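# Move an amber bottle onto the capper's riser

## Task

Lift any one amber bottle from the bench and set it down upright on the light-coloured riser that sits on the capping machine's platform, directly beneath the capping head, while every other bottle stays standing.

## Robot and tools

Robot: two six-joint Piper arms, left_arm and right_arm, each with a two-finger parallel gripper and a wrist camera. Other cameras are fixed: cam_head_left, cam_head_right, cam_high and cam_low (504x504 each); the wrist cameras are cam_left_wrist and cam_right_wrist (672x504).

Frames: the scene frame has its origin at table-top height, halfway between the nominal arm bases, with +z up and +x pointing out over the table. left_arm is on the +y side and right_arm on the -y side. Image left and right do not tell you which arm is which. Calibrated bases in the scene frame: left_arm at (-0.036, +0.299, 0) with quat_wxyz (+1.000, 0, 0, -0.017); right_arm at (-0.022, -0.288, 0) with quat_wxyz (+1.000, 0, 0, +0.020). Both bases have +z up. Every hand position, orientation and target for an arm is given in that arm's own base frame, not the scene frame. Fixed cameras and the table use the scene frame. Reported hand poses can be off by a few centimetres, more so at long reach.

Gripper geometry: the fingers point along the gripper's +z axis and close along its y axis. end_effector_position is the point between the finger pads, about 5 mm short of the fingertips.

Row layout: both motion tools use rows of 16 numbers, even when only one arm should move. The first 8 belong to left_arm: x, y, z in metres, then the orientation quaternion qw, qx, qy, qz with w first, then the opening. The next 8 are the same fields for right_arm. Positions and quaternions are absolute targets in that arm's base frame, not offsets. Opening runs from -1 (closed) to +1 (fully open, 0.070 m). A full close takes roughly 1.0 s.

execute_actions(actions, cameras): actions is a list of actions. Each action is a table of up to 15 rows, and each row lasts one step of 1/30 s. If fewer than 15 rows are given, the last row repeats until 15 steps have run, so one action is 0.5 s. A target more than 0.6 m from a gripper's current position along any of its axes gets the action refused for both arms. An empty actions list only returns the state and images. cameras picks images: null, omitted or ["all"] gives all, [] gives none, and an unknown name invalidates the call.

move(target, speed, blend, opening_speed, blocking, cameras): drives each gripper in a straight line from its current "Hand target" to the given row, or through a list of up to 15 rows. There is no 0.6 m limit here, but the whole list must fit in 10 s. speed is each arm's top speed in m/s, from 0.002 to 0.5 (default 0.25), with rotation capped at twice that in rad/s. It can be one number or one per target. blend (metres) rounds the corners at intermediate targets. opening_speed (0.2 or more, per second on the -1..+1 scale) ramps the fingers. A later target's opening is applied only after everything has stopped at the previous target. blocking=false returns after about 0.5 s while motion continues; a new move takes over from the old one. Paths do not avoid obstacles or the other arm. Grippers lag and can overshoot, especially in fast moves or with a nearly straight arm. Keep paths away from an arm's own base, which can flip its shoulder posture.

wait(seconds 0 to 10) runs the scene with the last commands held. stop brakes a running move. zoom_image(camera, region=[x0,y0,x1,y1] in pixels, at most 504x504) magnifies the latest image of a camera. read_manual gives only licence texts. finished_scene(scene) ends the current scene (1 or 2) and cannot be undone. Call it only once the bottle stands stably on its own.

Results: each result reports the state of each arm. end_effector_position and end_effector_quat_wxyz are in that arm's base frame. "Hand target" is where the arm is actually being sent, which may fall short of your command, because each step is clipped to 70 mm and 16 degrees from the measured pose. Send the remainder in the next call. "Tool commands" gives the current opening commands. grip_measured is the measured finger opening on the command scale. The last number of each arm's Joint positions is that opening in metres. Joint torques include the arm's own weight and are noisy. A move adds a "move:" line: done, off_target, moving, held or fault, plus a limits note. limits=paced means a pose was clipped; limits=held means steps were withheld. MOTOR HOT appears from 65 °C, and at 80 °C the arm drops what it holds.

Holding and steadiness: to keep an arm still, resend its last reported pose and opening in every row. To keep an orientation, resend the same quaternion rather than a drifted reading. To grip, command an opening about 0.05 below the grip_measured reading at first contact. A smaller margin grips more gently.

Avoid: dropping the bottle or releasing it while it moves, tipping the other bottles, fast impacts and hard pressing. A target placed far beyond a contact presses hard. Wrist joints can supply only about 4 N m, and contact torque at a joint's load limit stops that arm for 10 s. Keep the arms from striking each other. Anything falling off the table fails the scene. Occasional small disturbances may nudge held or loose objects. Idle thinking lets simulated time pass, and holding loads or stretched poses heats the motors.

Each tool is called after ">>>" as name(argument=value, ...), one argument or row to a line, values as JSON.

## Session

>>> execute_actions(
  actions=[],
)

Scene clock: 0.00 s.
left_arm: end_effector_position=(+0.2484, +0.0866, +0.1761) grip_measured=+0.99 end_effector_quat_wxyz=(+0.315, -0.260, +0.896, +0.177) | right_arm: end_effector_position=(+0.0676, +0.3553, +0.1927) grip_measured=+0.99 end_effector_quat_wxyz=(-0.339, +0.721, -0.591, -0.121)
Joint positions: left_arm=[-0.138 1.07 -0.698 0.736 0.936 -1.047 0.07] | right_arm=[1.49 1.325 -0.953 -0.32 0.59 -0.075 0.07]
Joint torques (N m): no reading
Hand target: left_arm +0.2484, +0.0866, +0.1761; +0.315, -0.260, +0.896, +0.177 | right_arm +0.0676, +0.3553, +0.1927; -0.339, +0.721, -0.591, -0.121
Tool commands: left_gripper/opening=+1.0 right_gripper/opening=+1.0

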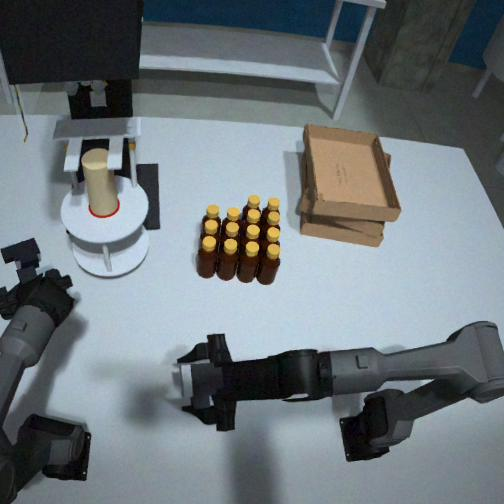

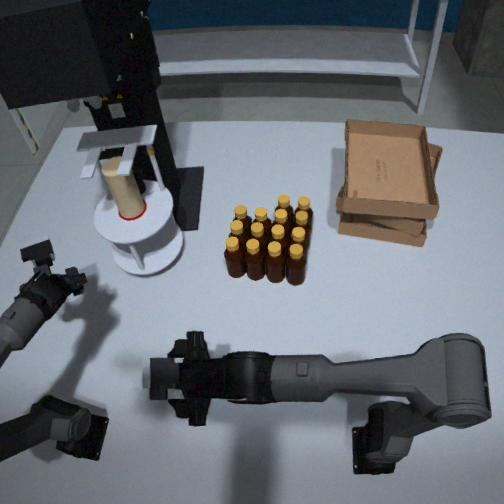

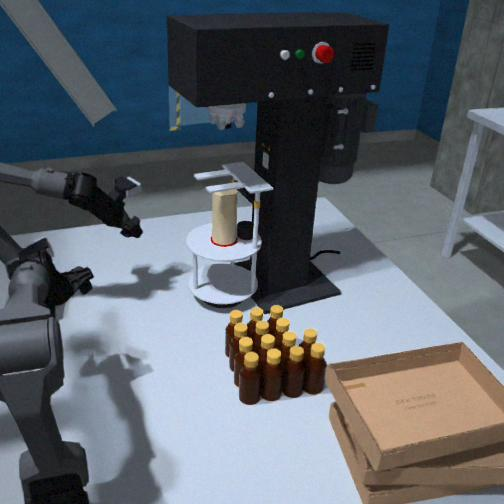

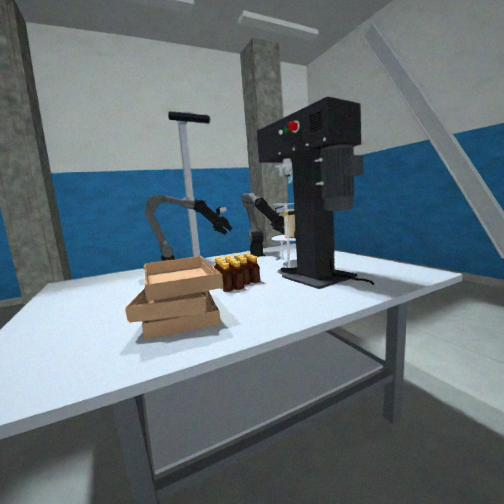

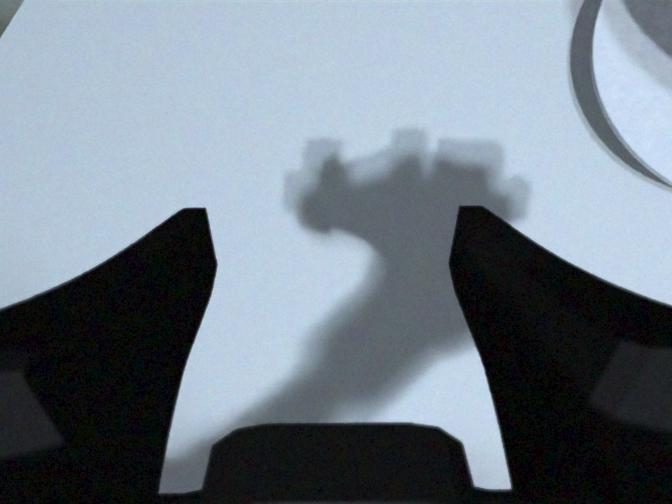

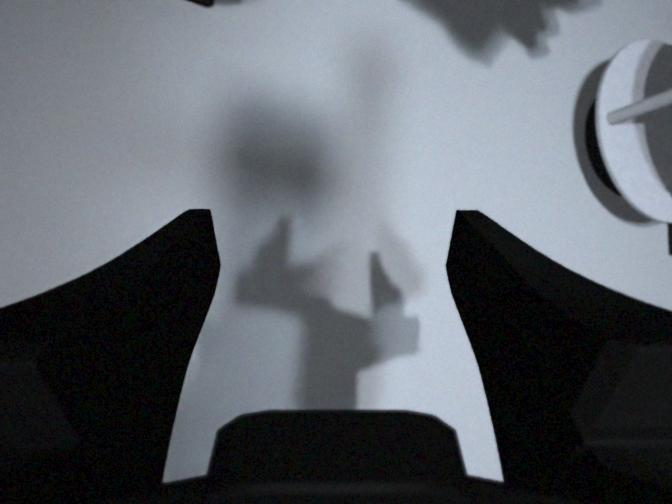

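>>> zoom_image(
  camera="cam_high",
  region=[160, 80, 360, 420],
)

>>> zoom_image(
  camera="cam_head_right",
  region=[60, 80, 330, 300],
)

>>> zoom_image(
  camera="cam_head_left",
  region=[30, 70, 300, 300],
)

>>> zoom_image(
  camera="cam_low",
  region=[120, 90, 380, 350],
)

Scaled by 1.482.

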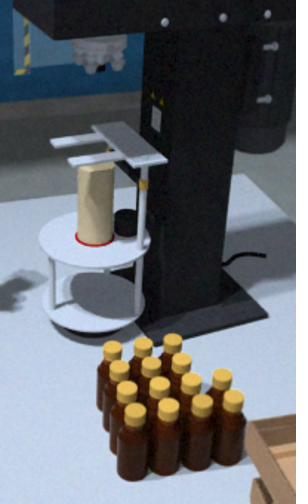

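Scaled by 1.867.

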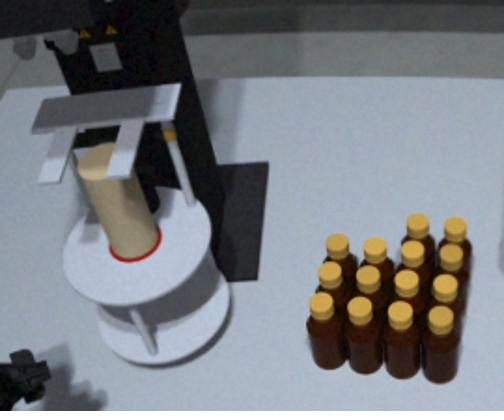

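Scaled by 1.867.

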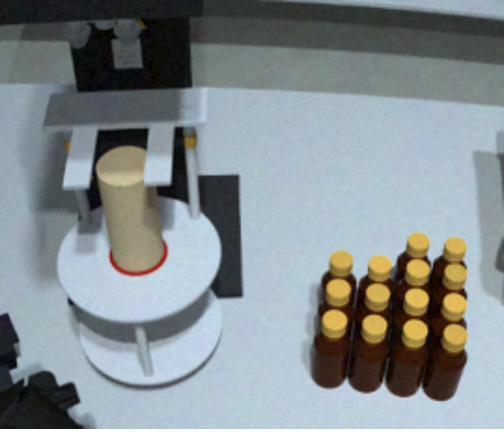

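Scaled by 1.938.

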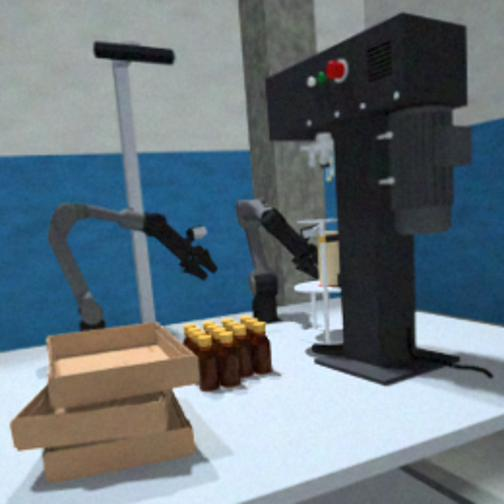

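>>> move(
  target=[0.2,0.0,0.27,0.6428,0,0.766,0,1,0.2,0.05,0.22,0.4266,-0.3397,0.8196,0.1768,1],
)

Scene clock: 59.63 s.
left_arm: end_effector_position=(+0.2001, +0.0006, +0.2703) grip_measured=+0.99 end_effector_quat_wxyz=(+0.643, +0.006, +0.766, -0.007) | right_arm: end_effector_position=(+0.2007, +0.0505, +0.2196) grip_measured=+0.99 end_effector_quat_wxyz=(+0.405, -0.310, +0.856, +0.082)
Joint positions: left_arm=[-0.249 0.281 -0.389 0.565 0.434 -0.567 0.07] | right_arm=[-0.556 0.742 -0.661 0.792 1.228 -1.392 0.07]
Joint torques (N m): left_arm=[-1.11 1.63 -6.35 0.1 -0.74 -0.12] | right_arm=[1.21 0.33 -4.13 0.64 -0.31 0.04]
Hand target: left_arm +0.2002, +0.0005, +0.2701; +0.643, +0.006, +0.766, -0.007 | right_arm +0.2007, +0.0507, +0.2198; +0.405, -0.310, +0.856, +0.082
Off the commanded pose: left_arm 0.001 m, 1 deg | right_arm 0.001 m, 12 deg.
joint sent to its limit (right arm) — joint 5 (wrist pitch), upper limit. The joint targets are off in orientation, not in position.
move: off_target (right_arm); limits=paced

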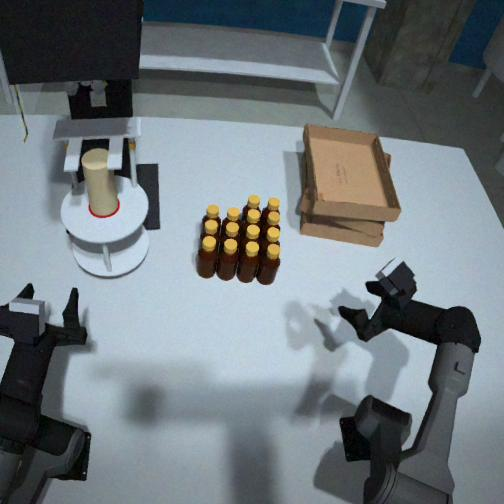

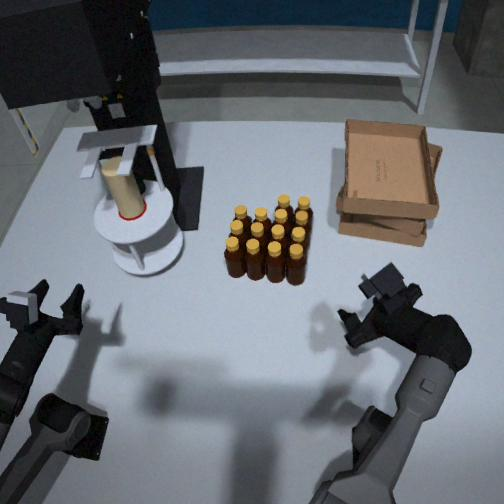

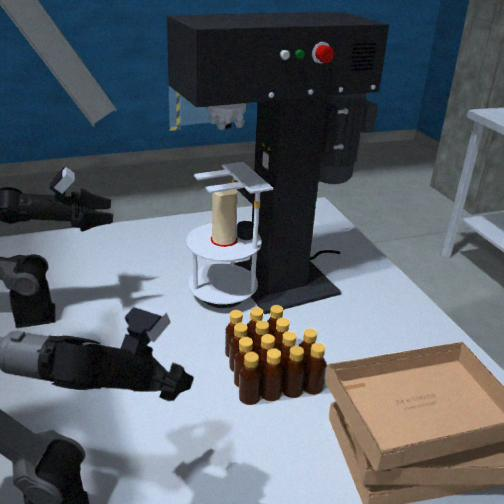

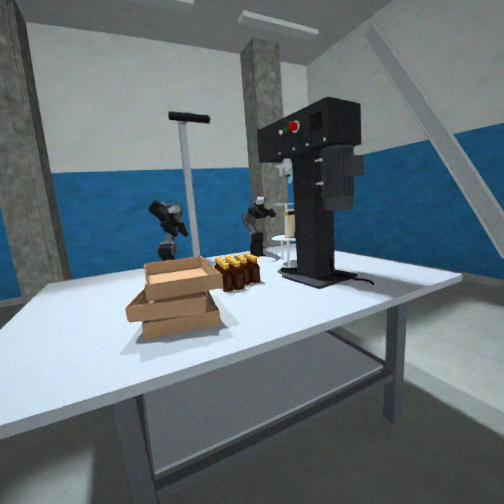

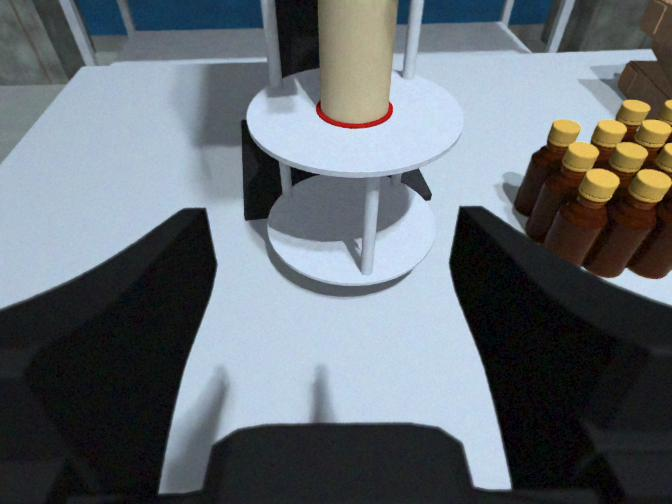

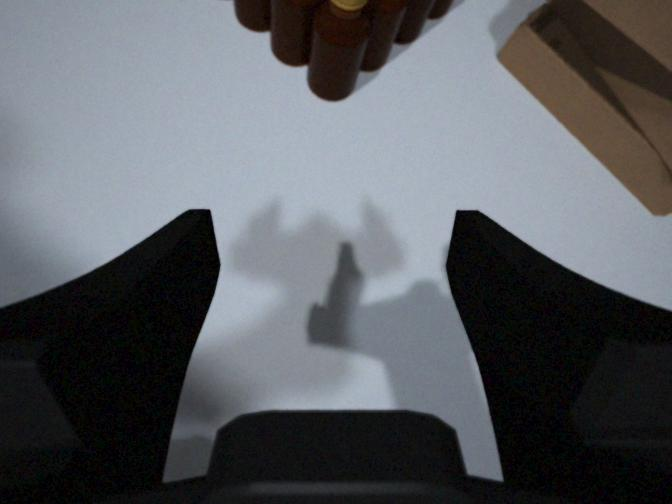

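>>> move(
  target=[0.39,-0.195,0.18,0.539,0.2802,0.7698,-0.1962,1,0.2007,0.0507,0.2198,0.405,-0.310,0.856,0.082,1],
)

>>> zoom_image(
  camera="cam_left_wrist",
  region=[170, 0, 500, 250],
)

Scene clock: 86.13 s.
left_arm: end_effector_position=(+0.3900, -0.1954, +0.1799) grip_measured=+0.99 end_effector_quat_wxyz=(+0.539, +0.280, +0.770, -0.197) | right_arm: end_effector_position=(+0.2008, +0.0506, +0.2197) grip_measured=+0.99 end_effector_quat_wxyz=(+0.405, -0.310, +0.856, +0.082)
Joint positions: left_arm=[-0.26 1.562 -0.75 0.914 -0.529 -0.683 0.07] | right_arm=[-0.556 0.742 -0.661 0.793 1.228 -1.392 0.07]
Joint torques (N m): left_arm=[0.26 -6.38 -5.78 -0.46 -0.66 0.05] | right_arm=[0.98 1.26 -4.89 0.66 -0.03 -0.26]
Hand target: left_arm +0.3900, -0.1950, +0.1800; +0.539, +0.280, +0.770, -0.196 | right_arm +0.2007, +0.0507, +0.2198; +0.405, -0.310, +0.856, +0.082
Off the commanded pose: left_arm 0.000 m, 0 deg | right_arm 0.000 m, 0 deg.
joint sent to its limit (right arm) — joint 5 (wrist pitch), upper limit. The joint targets still meet the commanded pose.
move: done

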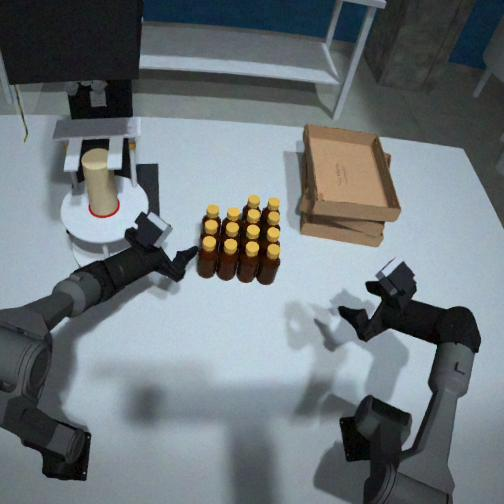

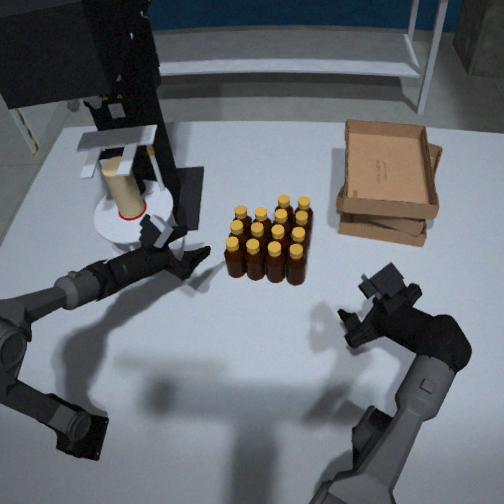

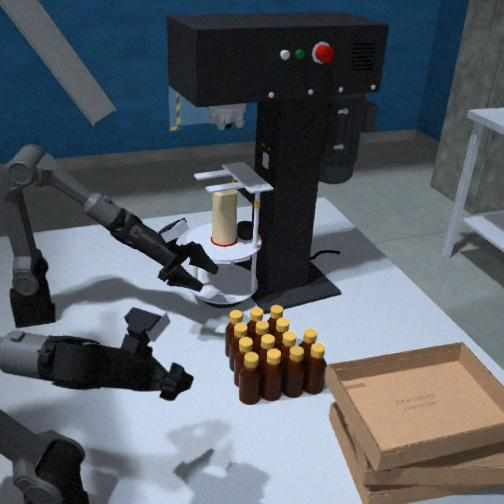

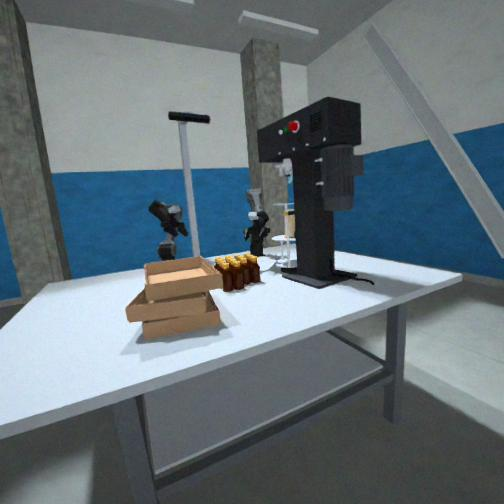

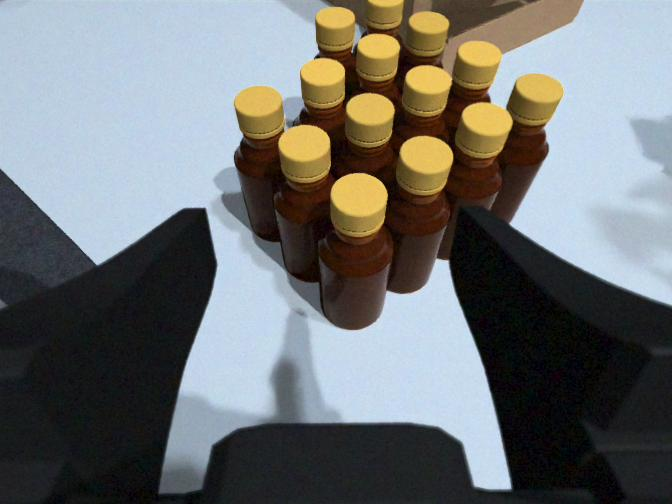

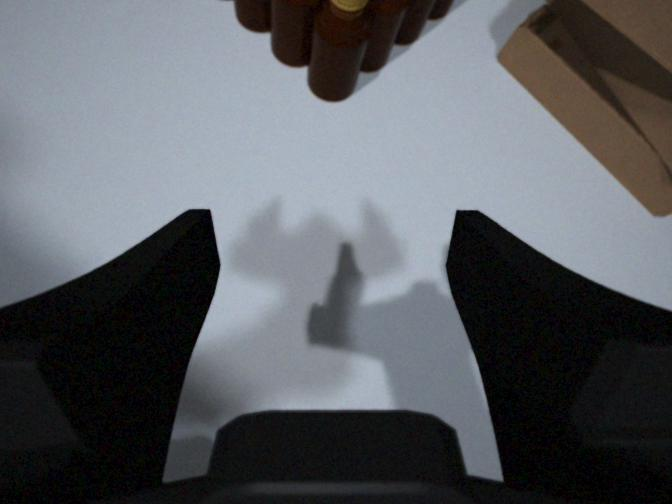

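Scaled by 1.527.

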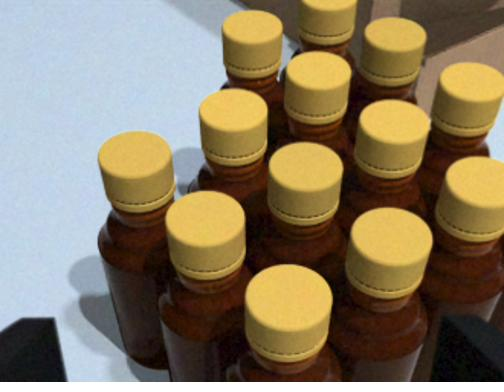

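>>> move(
  target=[0.371,-0.195,0.065,0.604,0.262,0.7198,-0.2198,1,0.2007,0.0507,0.2198,0.405,-0.310,0.856,0.082,1],
  cameras=["cam_left_wrist","cam_high"],
)

Scene clock: 113.47 s.
left_arm: end_effector_position=(+0.3708, -0.1951, +0.0648) grip_measured=+0.99 end_effector_quat_wxyz=(+0.583, +0.269, +0.736, -0.214) | right_arm: end_effector_position=(+0.2008, +0.0506, +0.2197) grip_measured=+0.99 end_effector_quat_wxyz=(+0.405, -0.310, +0.856, +0.082)
Joint positions: left_arm=[-0.264 2.019 -0.498 0.457 -1.218 -0.064 0.07] | right_arm=[-0.556 0.742 -0.661 0.793 1.228 -1.392 0.07]
Joint torques (N m): left_arm=[-0.88 -7.17 -4.28 -0.2 -0.8 -0.07] | right_arm=[0.51 1.79 -5.05 0.56 -0.1 -0.14]
Hand target: left_arm +0.3712, -0.1951, +0.0653; +0.584, +0.269, +0.735, -0.214 | right_arm +0.2007, +0.0507, +0.2198; +0.405, -0.310, +0.856, +0.082
Off the commanded pose: left_arm 0.000 m, 3 deg | right_arm 0.000 m, 0 deg.
joint read past its limit (left arm) — joint 5 (wrist pitch), lower limit.
joint sent to its limit (left arm) — joint 5 (wrist pitch), lower limit. The joint targets are off in orientation, not in position.
joint sent to its limit (right arm) — joint 5 (wrist pitch), upper limit. The joint targets still meet the commanded pose.
move: off_target (left_arm)
Images, in order (width x height): cam_high 504x504, cam_left_wrist 672x504.

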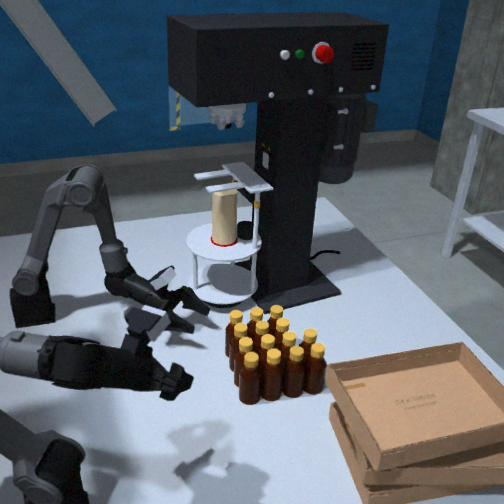

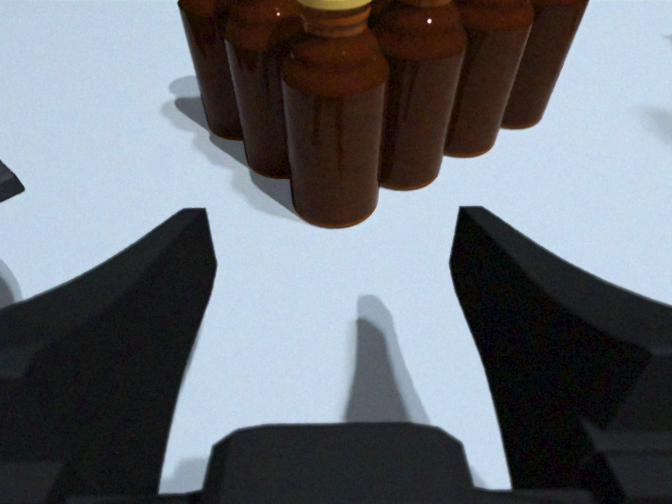

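>>> move(
  target=[0.438,-0.2515,0.062,0.5721,0.2713,0.7456,-0.2082,1,0.2007,0.0507,0.2198,0.405,-0.310,0.856,0.082,1],
  speed=0.1,
  cameras=["cam_left_wrist","cam_head_right"],
)

Scene clock: 123.40 s.
left_arm: end_effector_position=(+0.4381, -0.2517, +0.0619) grip_measured=+0.99 end_effector_quat_wxyz=(+0.572, +0.272, +0.746, -0.208) | right_arm: end_effector_position=(+0.2008, +0.0506, +0.2197) grip_measured=+0.99 end_effector_quat_wxyz=(+0.405, -0.310, +0.856, +0.082)
Joint positions: left_arm=[-0.394 2.124 -0.856 0.366 -0.94 -0.141 0.07] | right_arm=[-0.556 0.742 -0.661 0.793 1.228 -1.392 0.07]
Joint torques (N m): left_arm=[-0.67 -8.38 -3.71 -0.21 -1.1 -0.01] | right_arm=[0.48 1.58 -5.33 0.57 -0.09 -0.16]
Hand target: left_arm +0.4380, -0.2515, +0.0620; +0.572, +0.271, +0.746, -0.208 | right_arm +0.2007, +0.0507, +0.2198; +0.405, -0.310, +0.856, +0.082
Off the commanded pose: left_arm 0.000 m, 0 deg | right_arm 0.000 m, 0 deg.
joint sent to its limit (right arm) — joint 5 (wrist pitch), upper limit. The joint targets still meet the commanded pose.
move: done
Images, in order (width x height): cam_head_right 504x504, cam_left_wrist 672x504.

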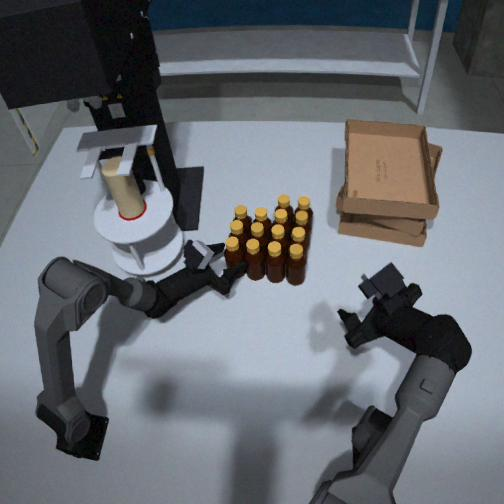

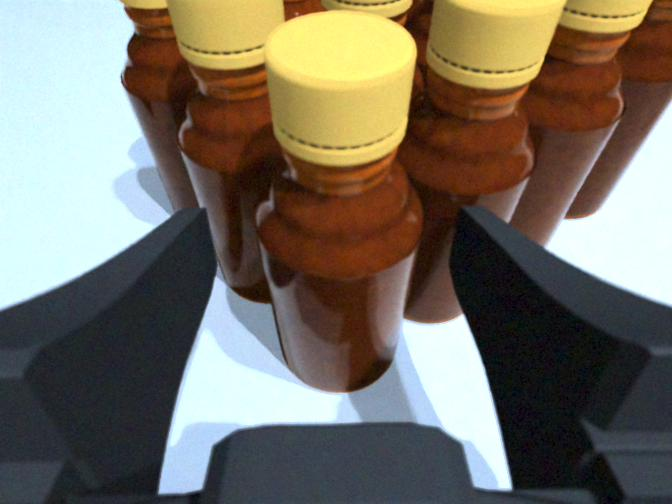

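>>> move(
  target=[0.438,-0.2515,0.062,0.5721,0.2713,0.7456,-0.2082,-0.1,0.2007,0.0507,0.2198,0.405,-0.310,0.856,0.082,1],
  opening_speed=0.9,
  cameras=["cam_left_wrist"],
)

Scene clock: 129.07 s.
left_arm: end_effector_position=(+0.4379, -0.2517, +0.0620) grip_measured=+0.30 end_effector_quat_wxyz=(+0.572, +0.272, +0.745, -0.208) | right_arm: end_effector_position=(+0.2008, +0.0506, +0.2197) grip_measured=+0.99 end_effector_quat_wxyz=(+0.405, -0.310, +0.856, +0.082)
Joint positions: left_arm=[-0.394 2.124 -0.855 0.367 -0.941 -0.141 0.046] | right_arm=[-0.556 0.742 -0.661 0.793 1.228 -1.392 0.07]
Joint torques (N m): left_arm=[0.32 -8.06 -4.33 -0.54 -0.56 -0.03] | right_arm=[0.16 1.83 -4.93 0.58 -0.1 -0.14]
Hand target: left_arm +0.4380, -0.2515, +0.0620; +0.572, +0.271, +0.746, -0.208 | right_arm +0.2007, +0.0507, +0.2198; +0.405, -0.310, +0.856, +0.082
Off the commanded pose: left_arm 0.000 m, 0 deg | right_arm 0.000 m, 0 deg.
joint sent to its limit (right arm) — joint 5 (wrist pitch), upper limit. The joint targets still meet the commanded pose.
move: done
Images, in order (width x height): cam_left_wrist 672x504.

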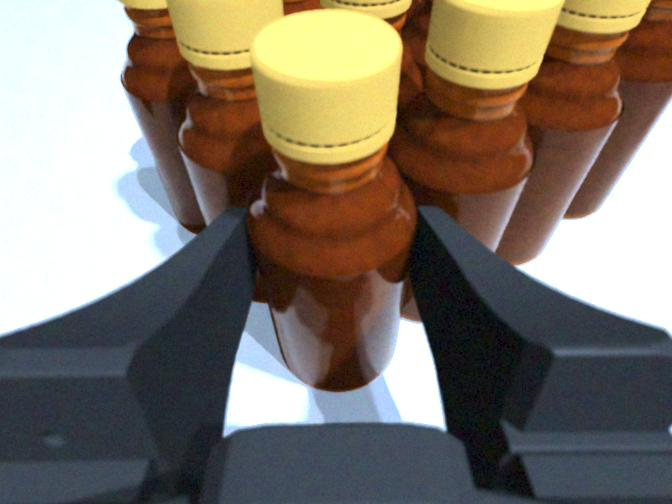

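>>> move(
  target=[
    [0.438,-0.2515,0.22,0.5721,0.2713,0.7456,-0.2082,-0.1,0.2007,0.0507,0.2198,0.405,-0.310,0.856,0.082,1],
    [0.3,-0.02,0.36,0.6088,0,0.7934,0,-0.1,0.2007,0.0507,0.2198,0.405,-0.310,0.856,0.082,1],
  ],
  speed=[0.12,0.2],
  blend=0.04,
)

Scene clock: 144.83 s.
left_arm: end_effector_position=(+0.2997, -0.0200, +0.3607) grip_measured=+0.30 end_effector_quat_wxyz=(+0.609, +0.000, +0.793, +0.000) | right_arm: end_effector_position=(+0.2008, +0.0506, +0.2197) grip_measured=+0.99 end_effector_quat_wxyz=(+0.405, -0.310, +0.856, +0.082)
Joint positions: left_arm=[-0.23 0.85 -0.904 0.516 0.462 -0.53 0.046] | right_arm=[-0.556 0.742 -0.661 0.793 1.228 -1.392 0.07]
Joint torques (N m): left_arm=[-0.18 -1.79 -7.95 0.28 -1.41 -0.08] | right_arm=[-0.24 1.69 -5.42 0.64 -0.07 0]
Hand target: left_arm +0.3000, -0.0200, +0.3600; +0.609, +0.000, +0.793, +0.000 | right_arm +0.2007, +0.0507, +0.2198; +0.405, -0.310, +0.856, +0.082
Off the commanded pose: left_arm 0.001 m, 0 deg | right_arm 0.000 m, 0 deg.
joint sent to its limit (right arm) — joint 5 (wrist pitch), upper limit. The joint targets still meet the commanded pose.
move: done

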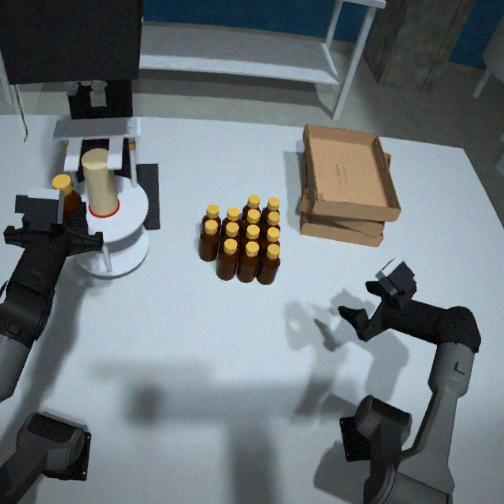

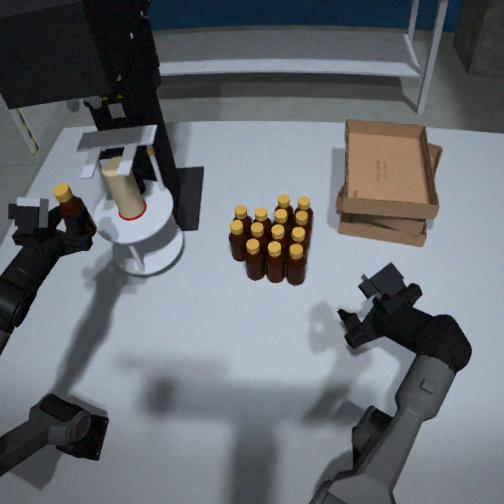

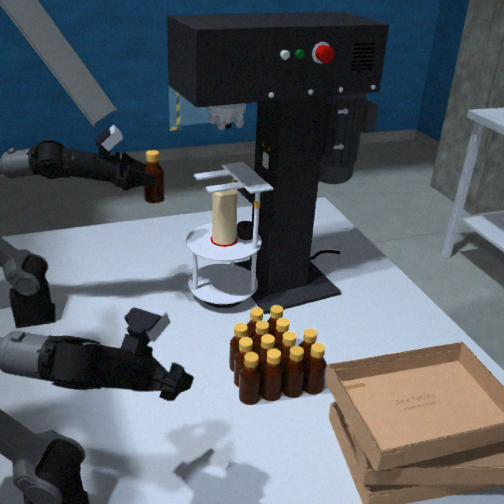

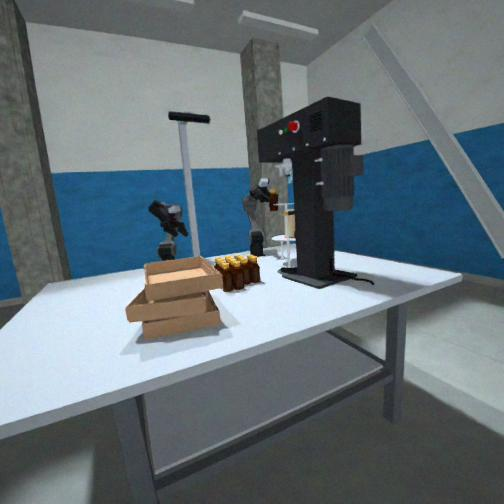

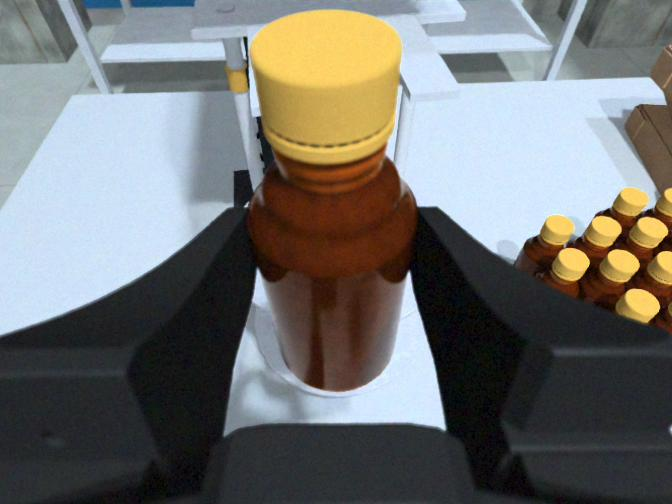

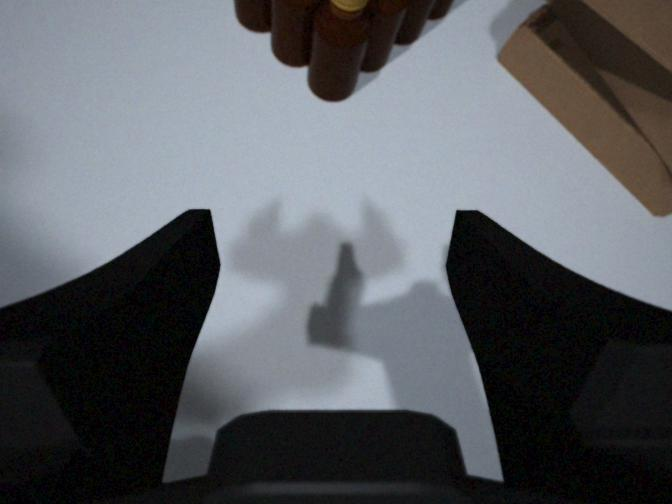

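>>> move(
  target=[0.2,0.08,0.31,0.6993,-0.1045,0.6993,0.1045,-0.1,0.2007,0.0507,0.2198,0.405,-0.310,0.856,0.082,1],
  cameras=["cam_left_wrist"],
)

>>> move(
  target=[0.2,-0.12,0.31,0.6993,0.1045,0.6993,-0.1045,-0.1,0.2007,0.0507,0.2198,0.405,-0.310,0.856,0.082,1],
  cameras=["cam_left_wrist"],
)

Scene clock: 158.53 s.
left_arm: end_effector_position=(+0.1999, +0.0793, +0.3103) grip_measured=+0.30 end_effector_quat_wxyz=(+0.694, -0.131, +0.695, +0.131) | right_arm: end_effector_position=(+0.2008, +0.0506, +0.2197) grip_measured=+0.99 end_effector_quat_wxyz=(+0.405, -0.310, +0.856, +0.082)
Joint positions: left_arm=[0.238 0.348 -0.394 0.789 0.191 -0.78 0.046] | right_arm=[-0.556 0.742 -0.661 0.793 1.228 -1.392 0.07]
Joint torques (N m): left_arm=[-1.43 0.82 -9.71 -0.05 -0.94 0.03] | right_arm=[-0.63 1.55 -5.59 0.69 -0.09 -0.06]
Hand target: left_arm +0.2001, +0.0793, +0.3100; +0.694, -0.131, +0.696, +0.131 | right_arm +0.2007, +0.0507, +0.2198; +0.405, -0.310, +0.856, +0.082
Off the commanded pose: left_arm 0.001 m, 4 deg | right_arm 0.000 m, 0 deg.
joint sent to its limit (right arm) — joint 5 (wrist pitch), upper limit. The joint targets still meet the commanded pose.
move: off_target (left_arm)
Images, in order (width x height): cam_left_wrist 672x504.

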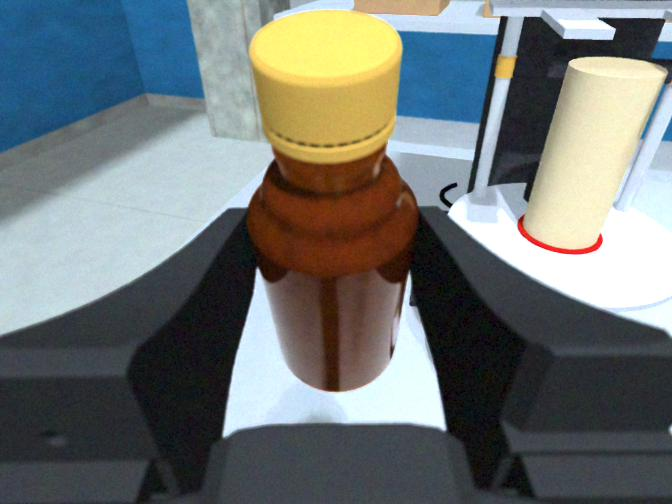

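Scene clock: 160.47 s.
left_arm: end_effector_position=(+0.2004, -0.1195, +0.3099) grip_measured=+0.30 end_effector_quat_wxyz=(+0.679, +0.188, +0.685, -0.187) | right_arm: end_effector_position=(+0.2008, +0.0506, +0.2197) grip_measured=+0.99 end_effector_quat_wxyz=(+0.405, -0.310, +0.856, +0.082)
Joint positions: left_arm=[-0.556 0.446 -0.4 0.377 0.053 -0.378 0.046] | right_arm=[-0.556 0.742 -0.661 0.793 1.228 -1.392 0.07]
Joint torques (N m): left_arm=[-0.49 -0.75 -10.42 -0.14 -1.27 0.05] | right_arm=[-0.33 1.71 -5.52 0.69 -0.04 -0.04]
Hand target: left_arm +0.2003, -0.1194, +0.3100; +0.679, +0.188, +0.685, -0.187 | right_arm +0.2007, +0.0507, +0.2198; +0.405, -0.310, +0.856, +0.082
Off the commanded pose: left_arm 0.001 m, 14 deg | right_arm 0.000 m, 0 deg.
joint sent to its limit (right arm) — joint 5 (wrist pitch), upper limit. The joint targets still meet the commanded pose.
move: off_target (left_arm)
Images, in order (width x height): cam_left_wrist 672x504.

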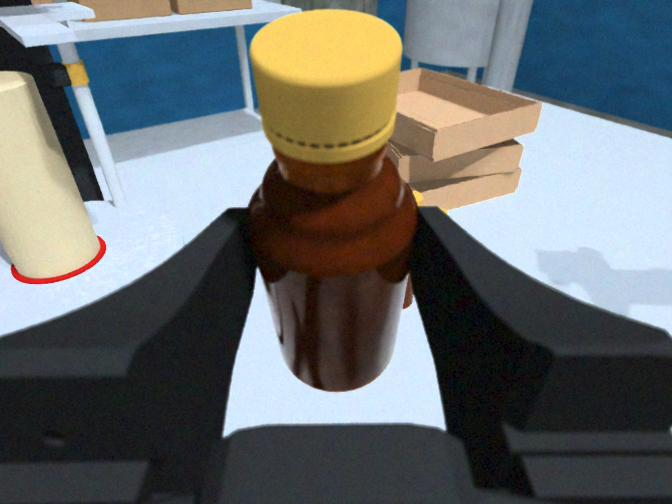

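>>> move(
  target=[0.25,0.12,0.44,0.6756,0,0.7373,0,-0.1,0.2007,0.0507,0.2198,0.405,-0.310,0.856,0.082,1],
)

>>> zoom_image(
  camera="cam_high",
  region=[150, 90, 300, 310],
)

>>> zoom_image(
  camera="cam_low",
  region=[230, 140, 350, 290],
)

Scene clock: 202.73 s.
left_arm: end_effector_position=(+0.2508, +0.1204, +0.4392) grip_measured=+0.30 end_effector_quat_wxyz=(+0.679, -0.030, +0.732, +0.031) | right_arm: end_effector_position=(+0.2008, +0.0506, +0.2197) grip_measured=+0.99 end_effector_quat_wxyz=(+0.405, -0.310, +0.856, +0.082)
Joint positions: left_arm=[1.279 0.95 -1.102 -1.4 1.223 1.293 0.046] | right_arm=[-0.556 0.742 -0.661 0.793 1.228 -1.392 0.07]
Joint torques (N m): left_arm=[-1.44 -2.59 -9.01 -1.33 -0.38 -0.08] | right_arm=[-0.56 1.74 -5.57 0.69 -0.1 -0.04]
Hand target: left_arm +0.2508, +0.1198, +0.4399; +0.680, -0.029, +0.732, +0.032 | right_arm +0.2007, +0.0507, +0.2198; +0.405, -0.310, +0.856, +0.082
Off the commanded pose: left_arm 0.001 m, 5 deg | right_arm 0.000 m, 0 deg.
joint sent to its limit (left arm) — joint 5 (wrist pitch), upper limit. The joint targets are off in orientation, not in position.
joint sent to its limit (right arm) — joint 5 (wrist pitch), upper limit. The joint targets still meet the commanded pose.
move: off_target (left_arm); limits=paced

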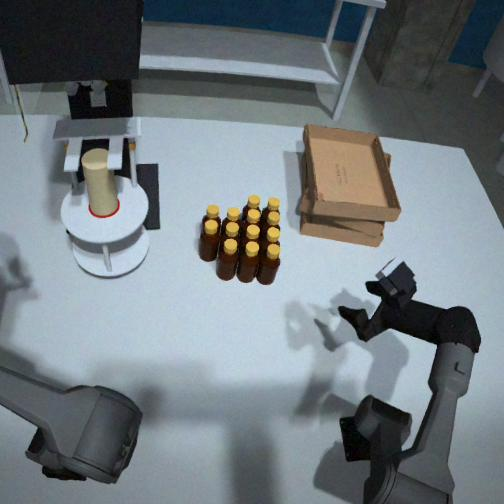

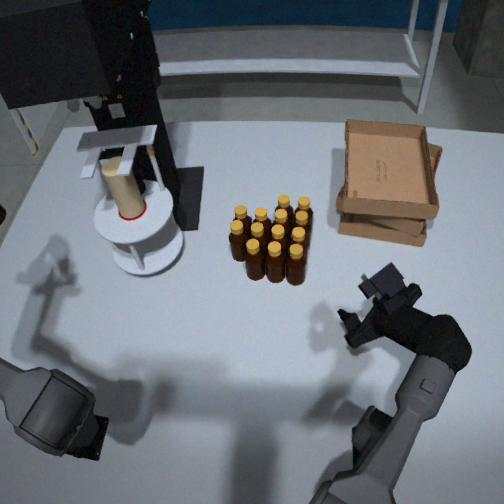

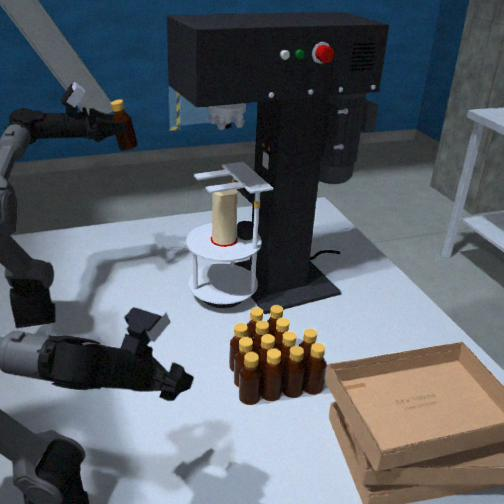

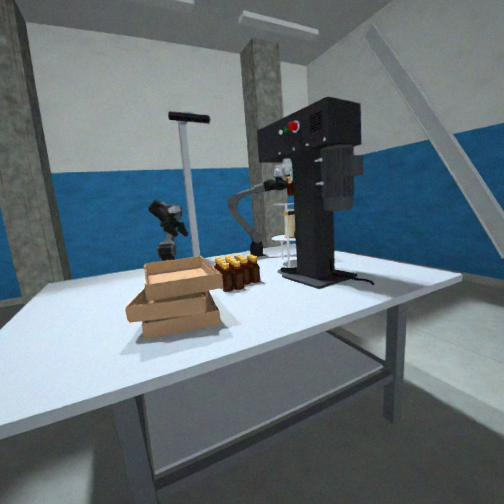

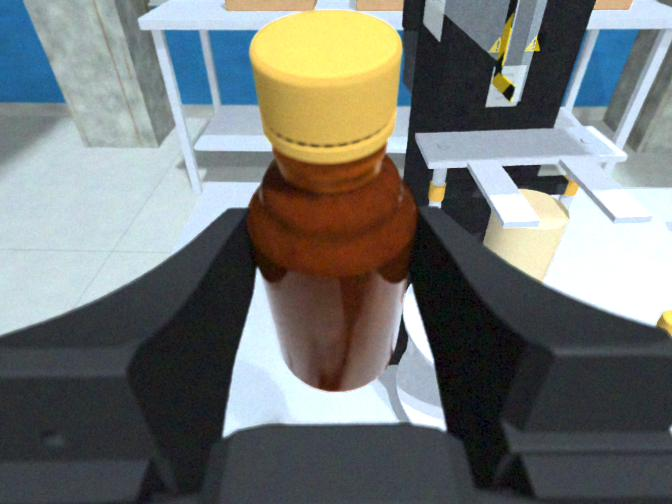

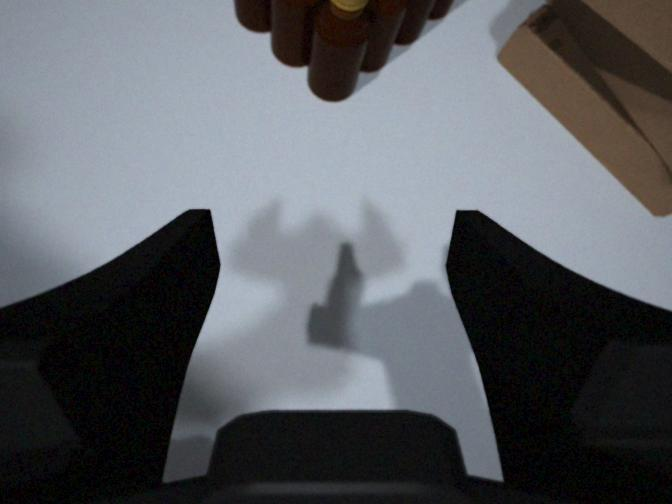

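Scaled by 2.291.

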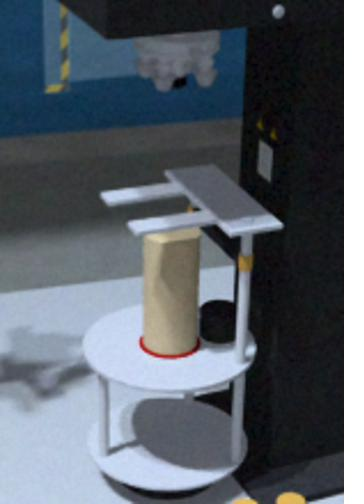

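Scaled by 3.360.

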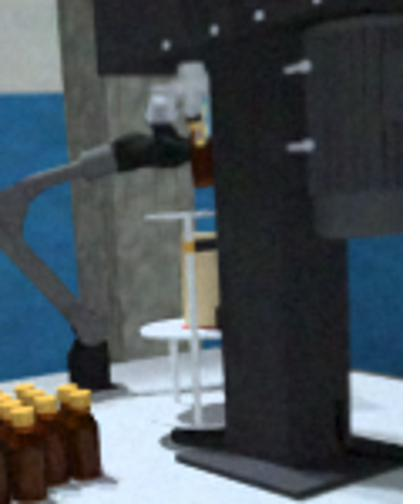

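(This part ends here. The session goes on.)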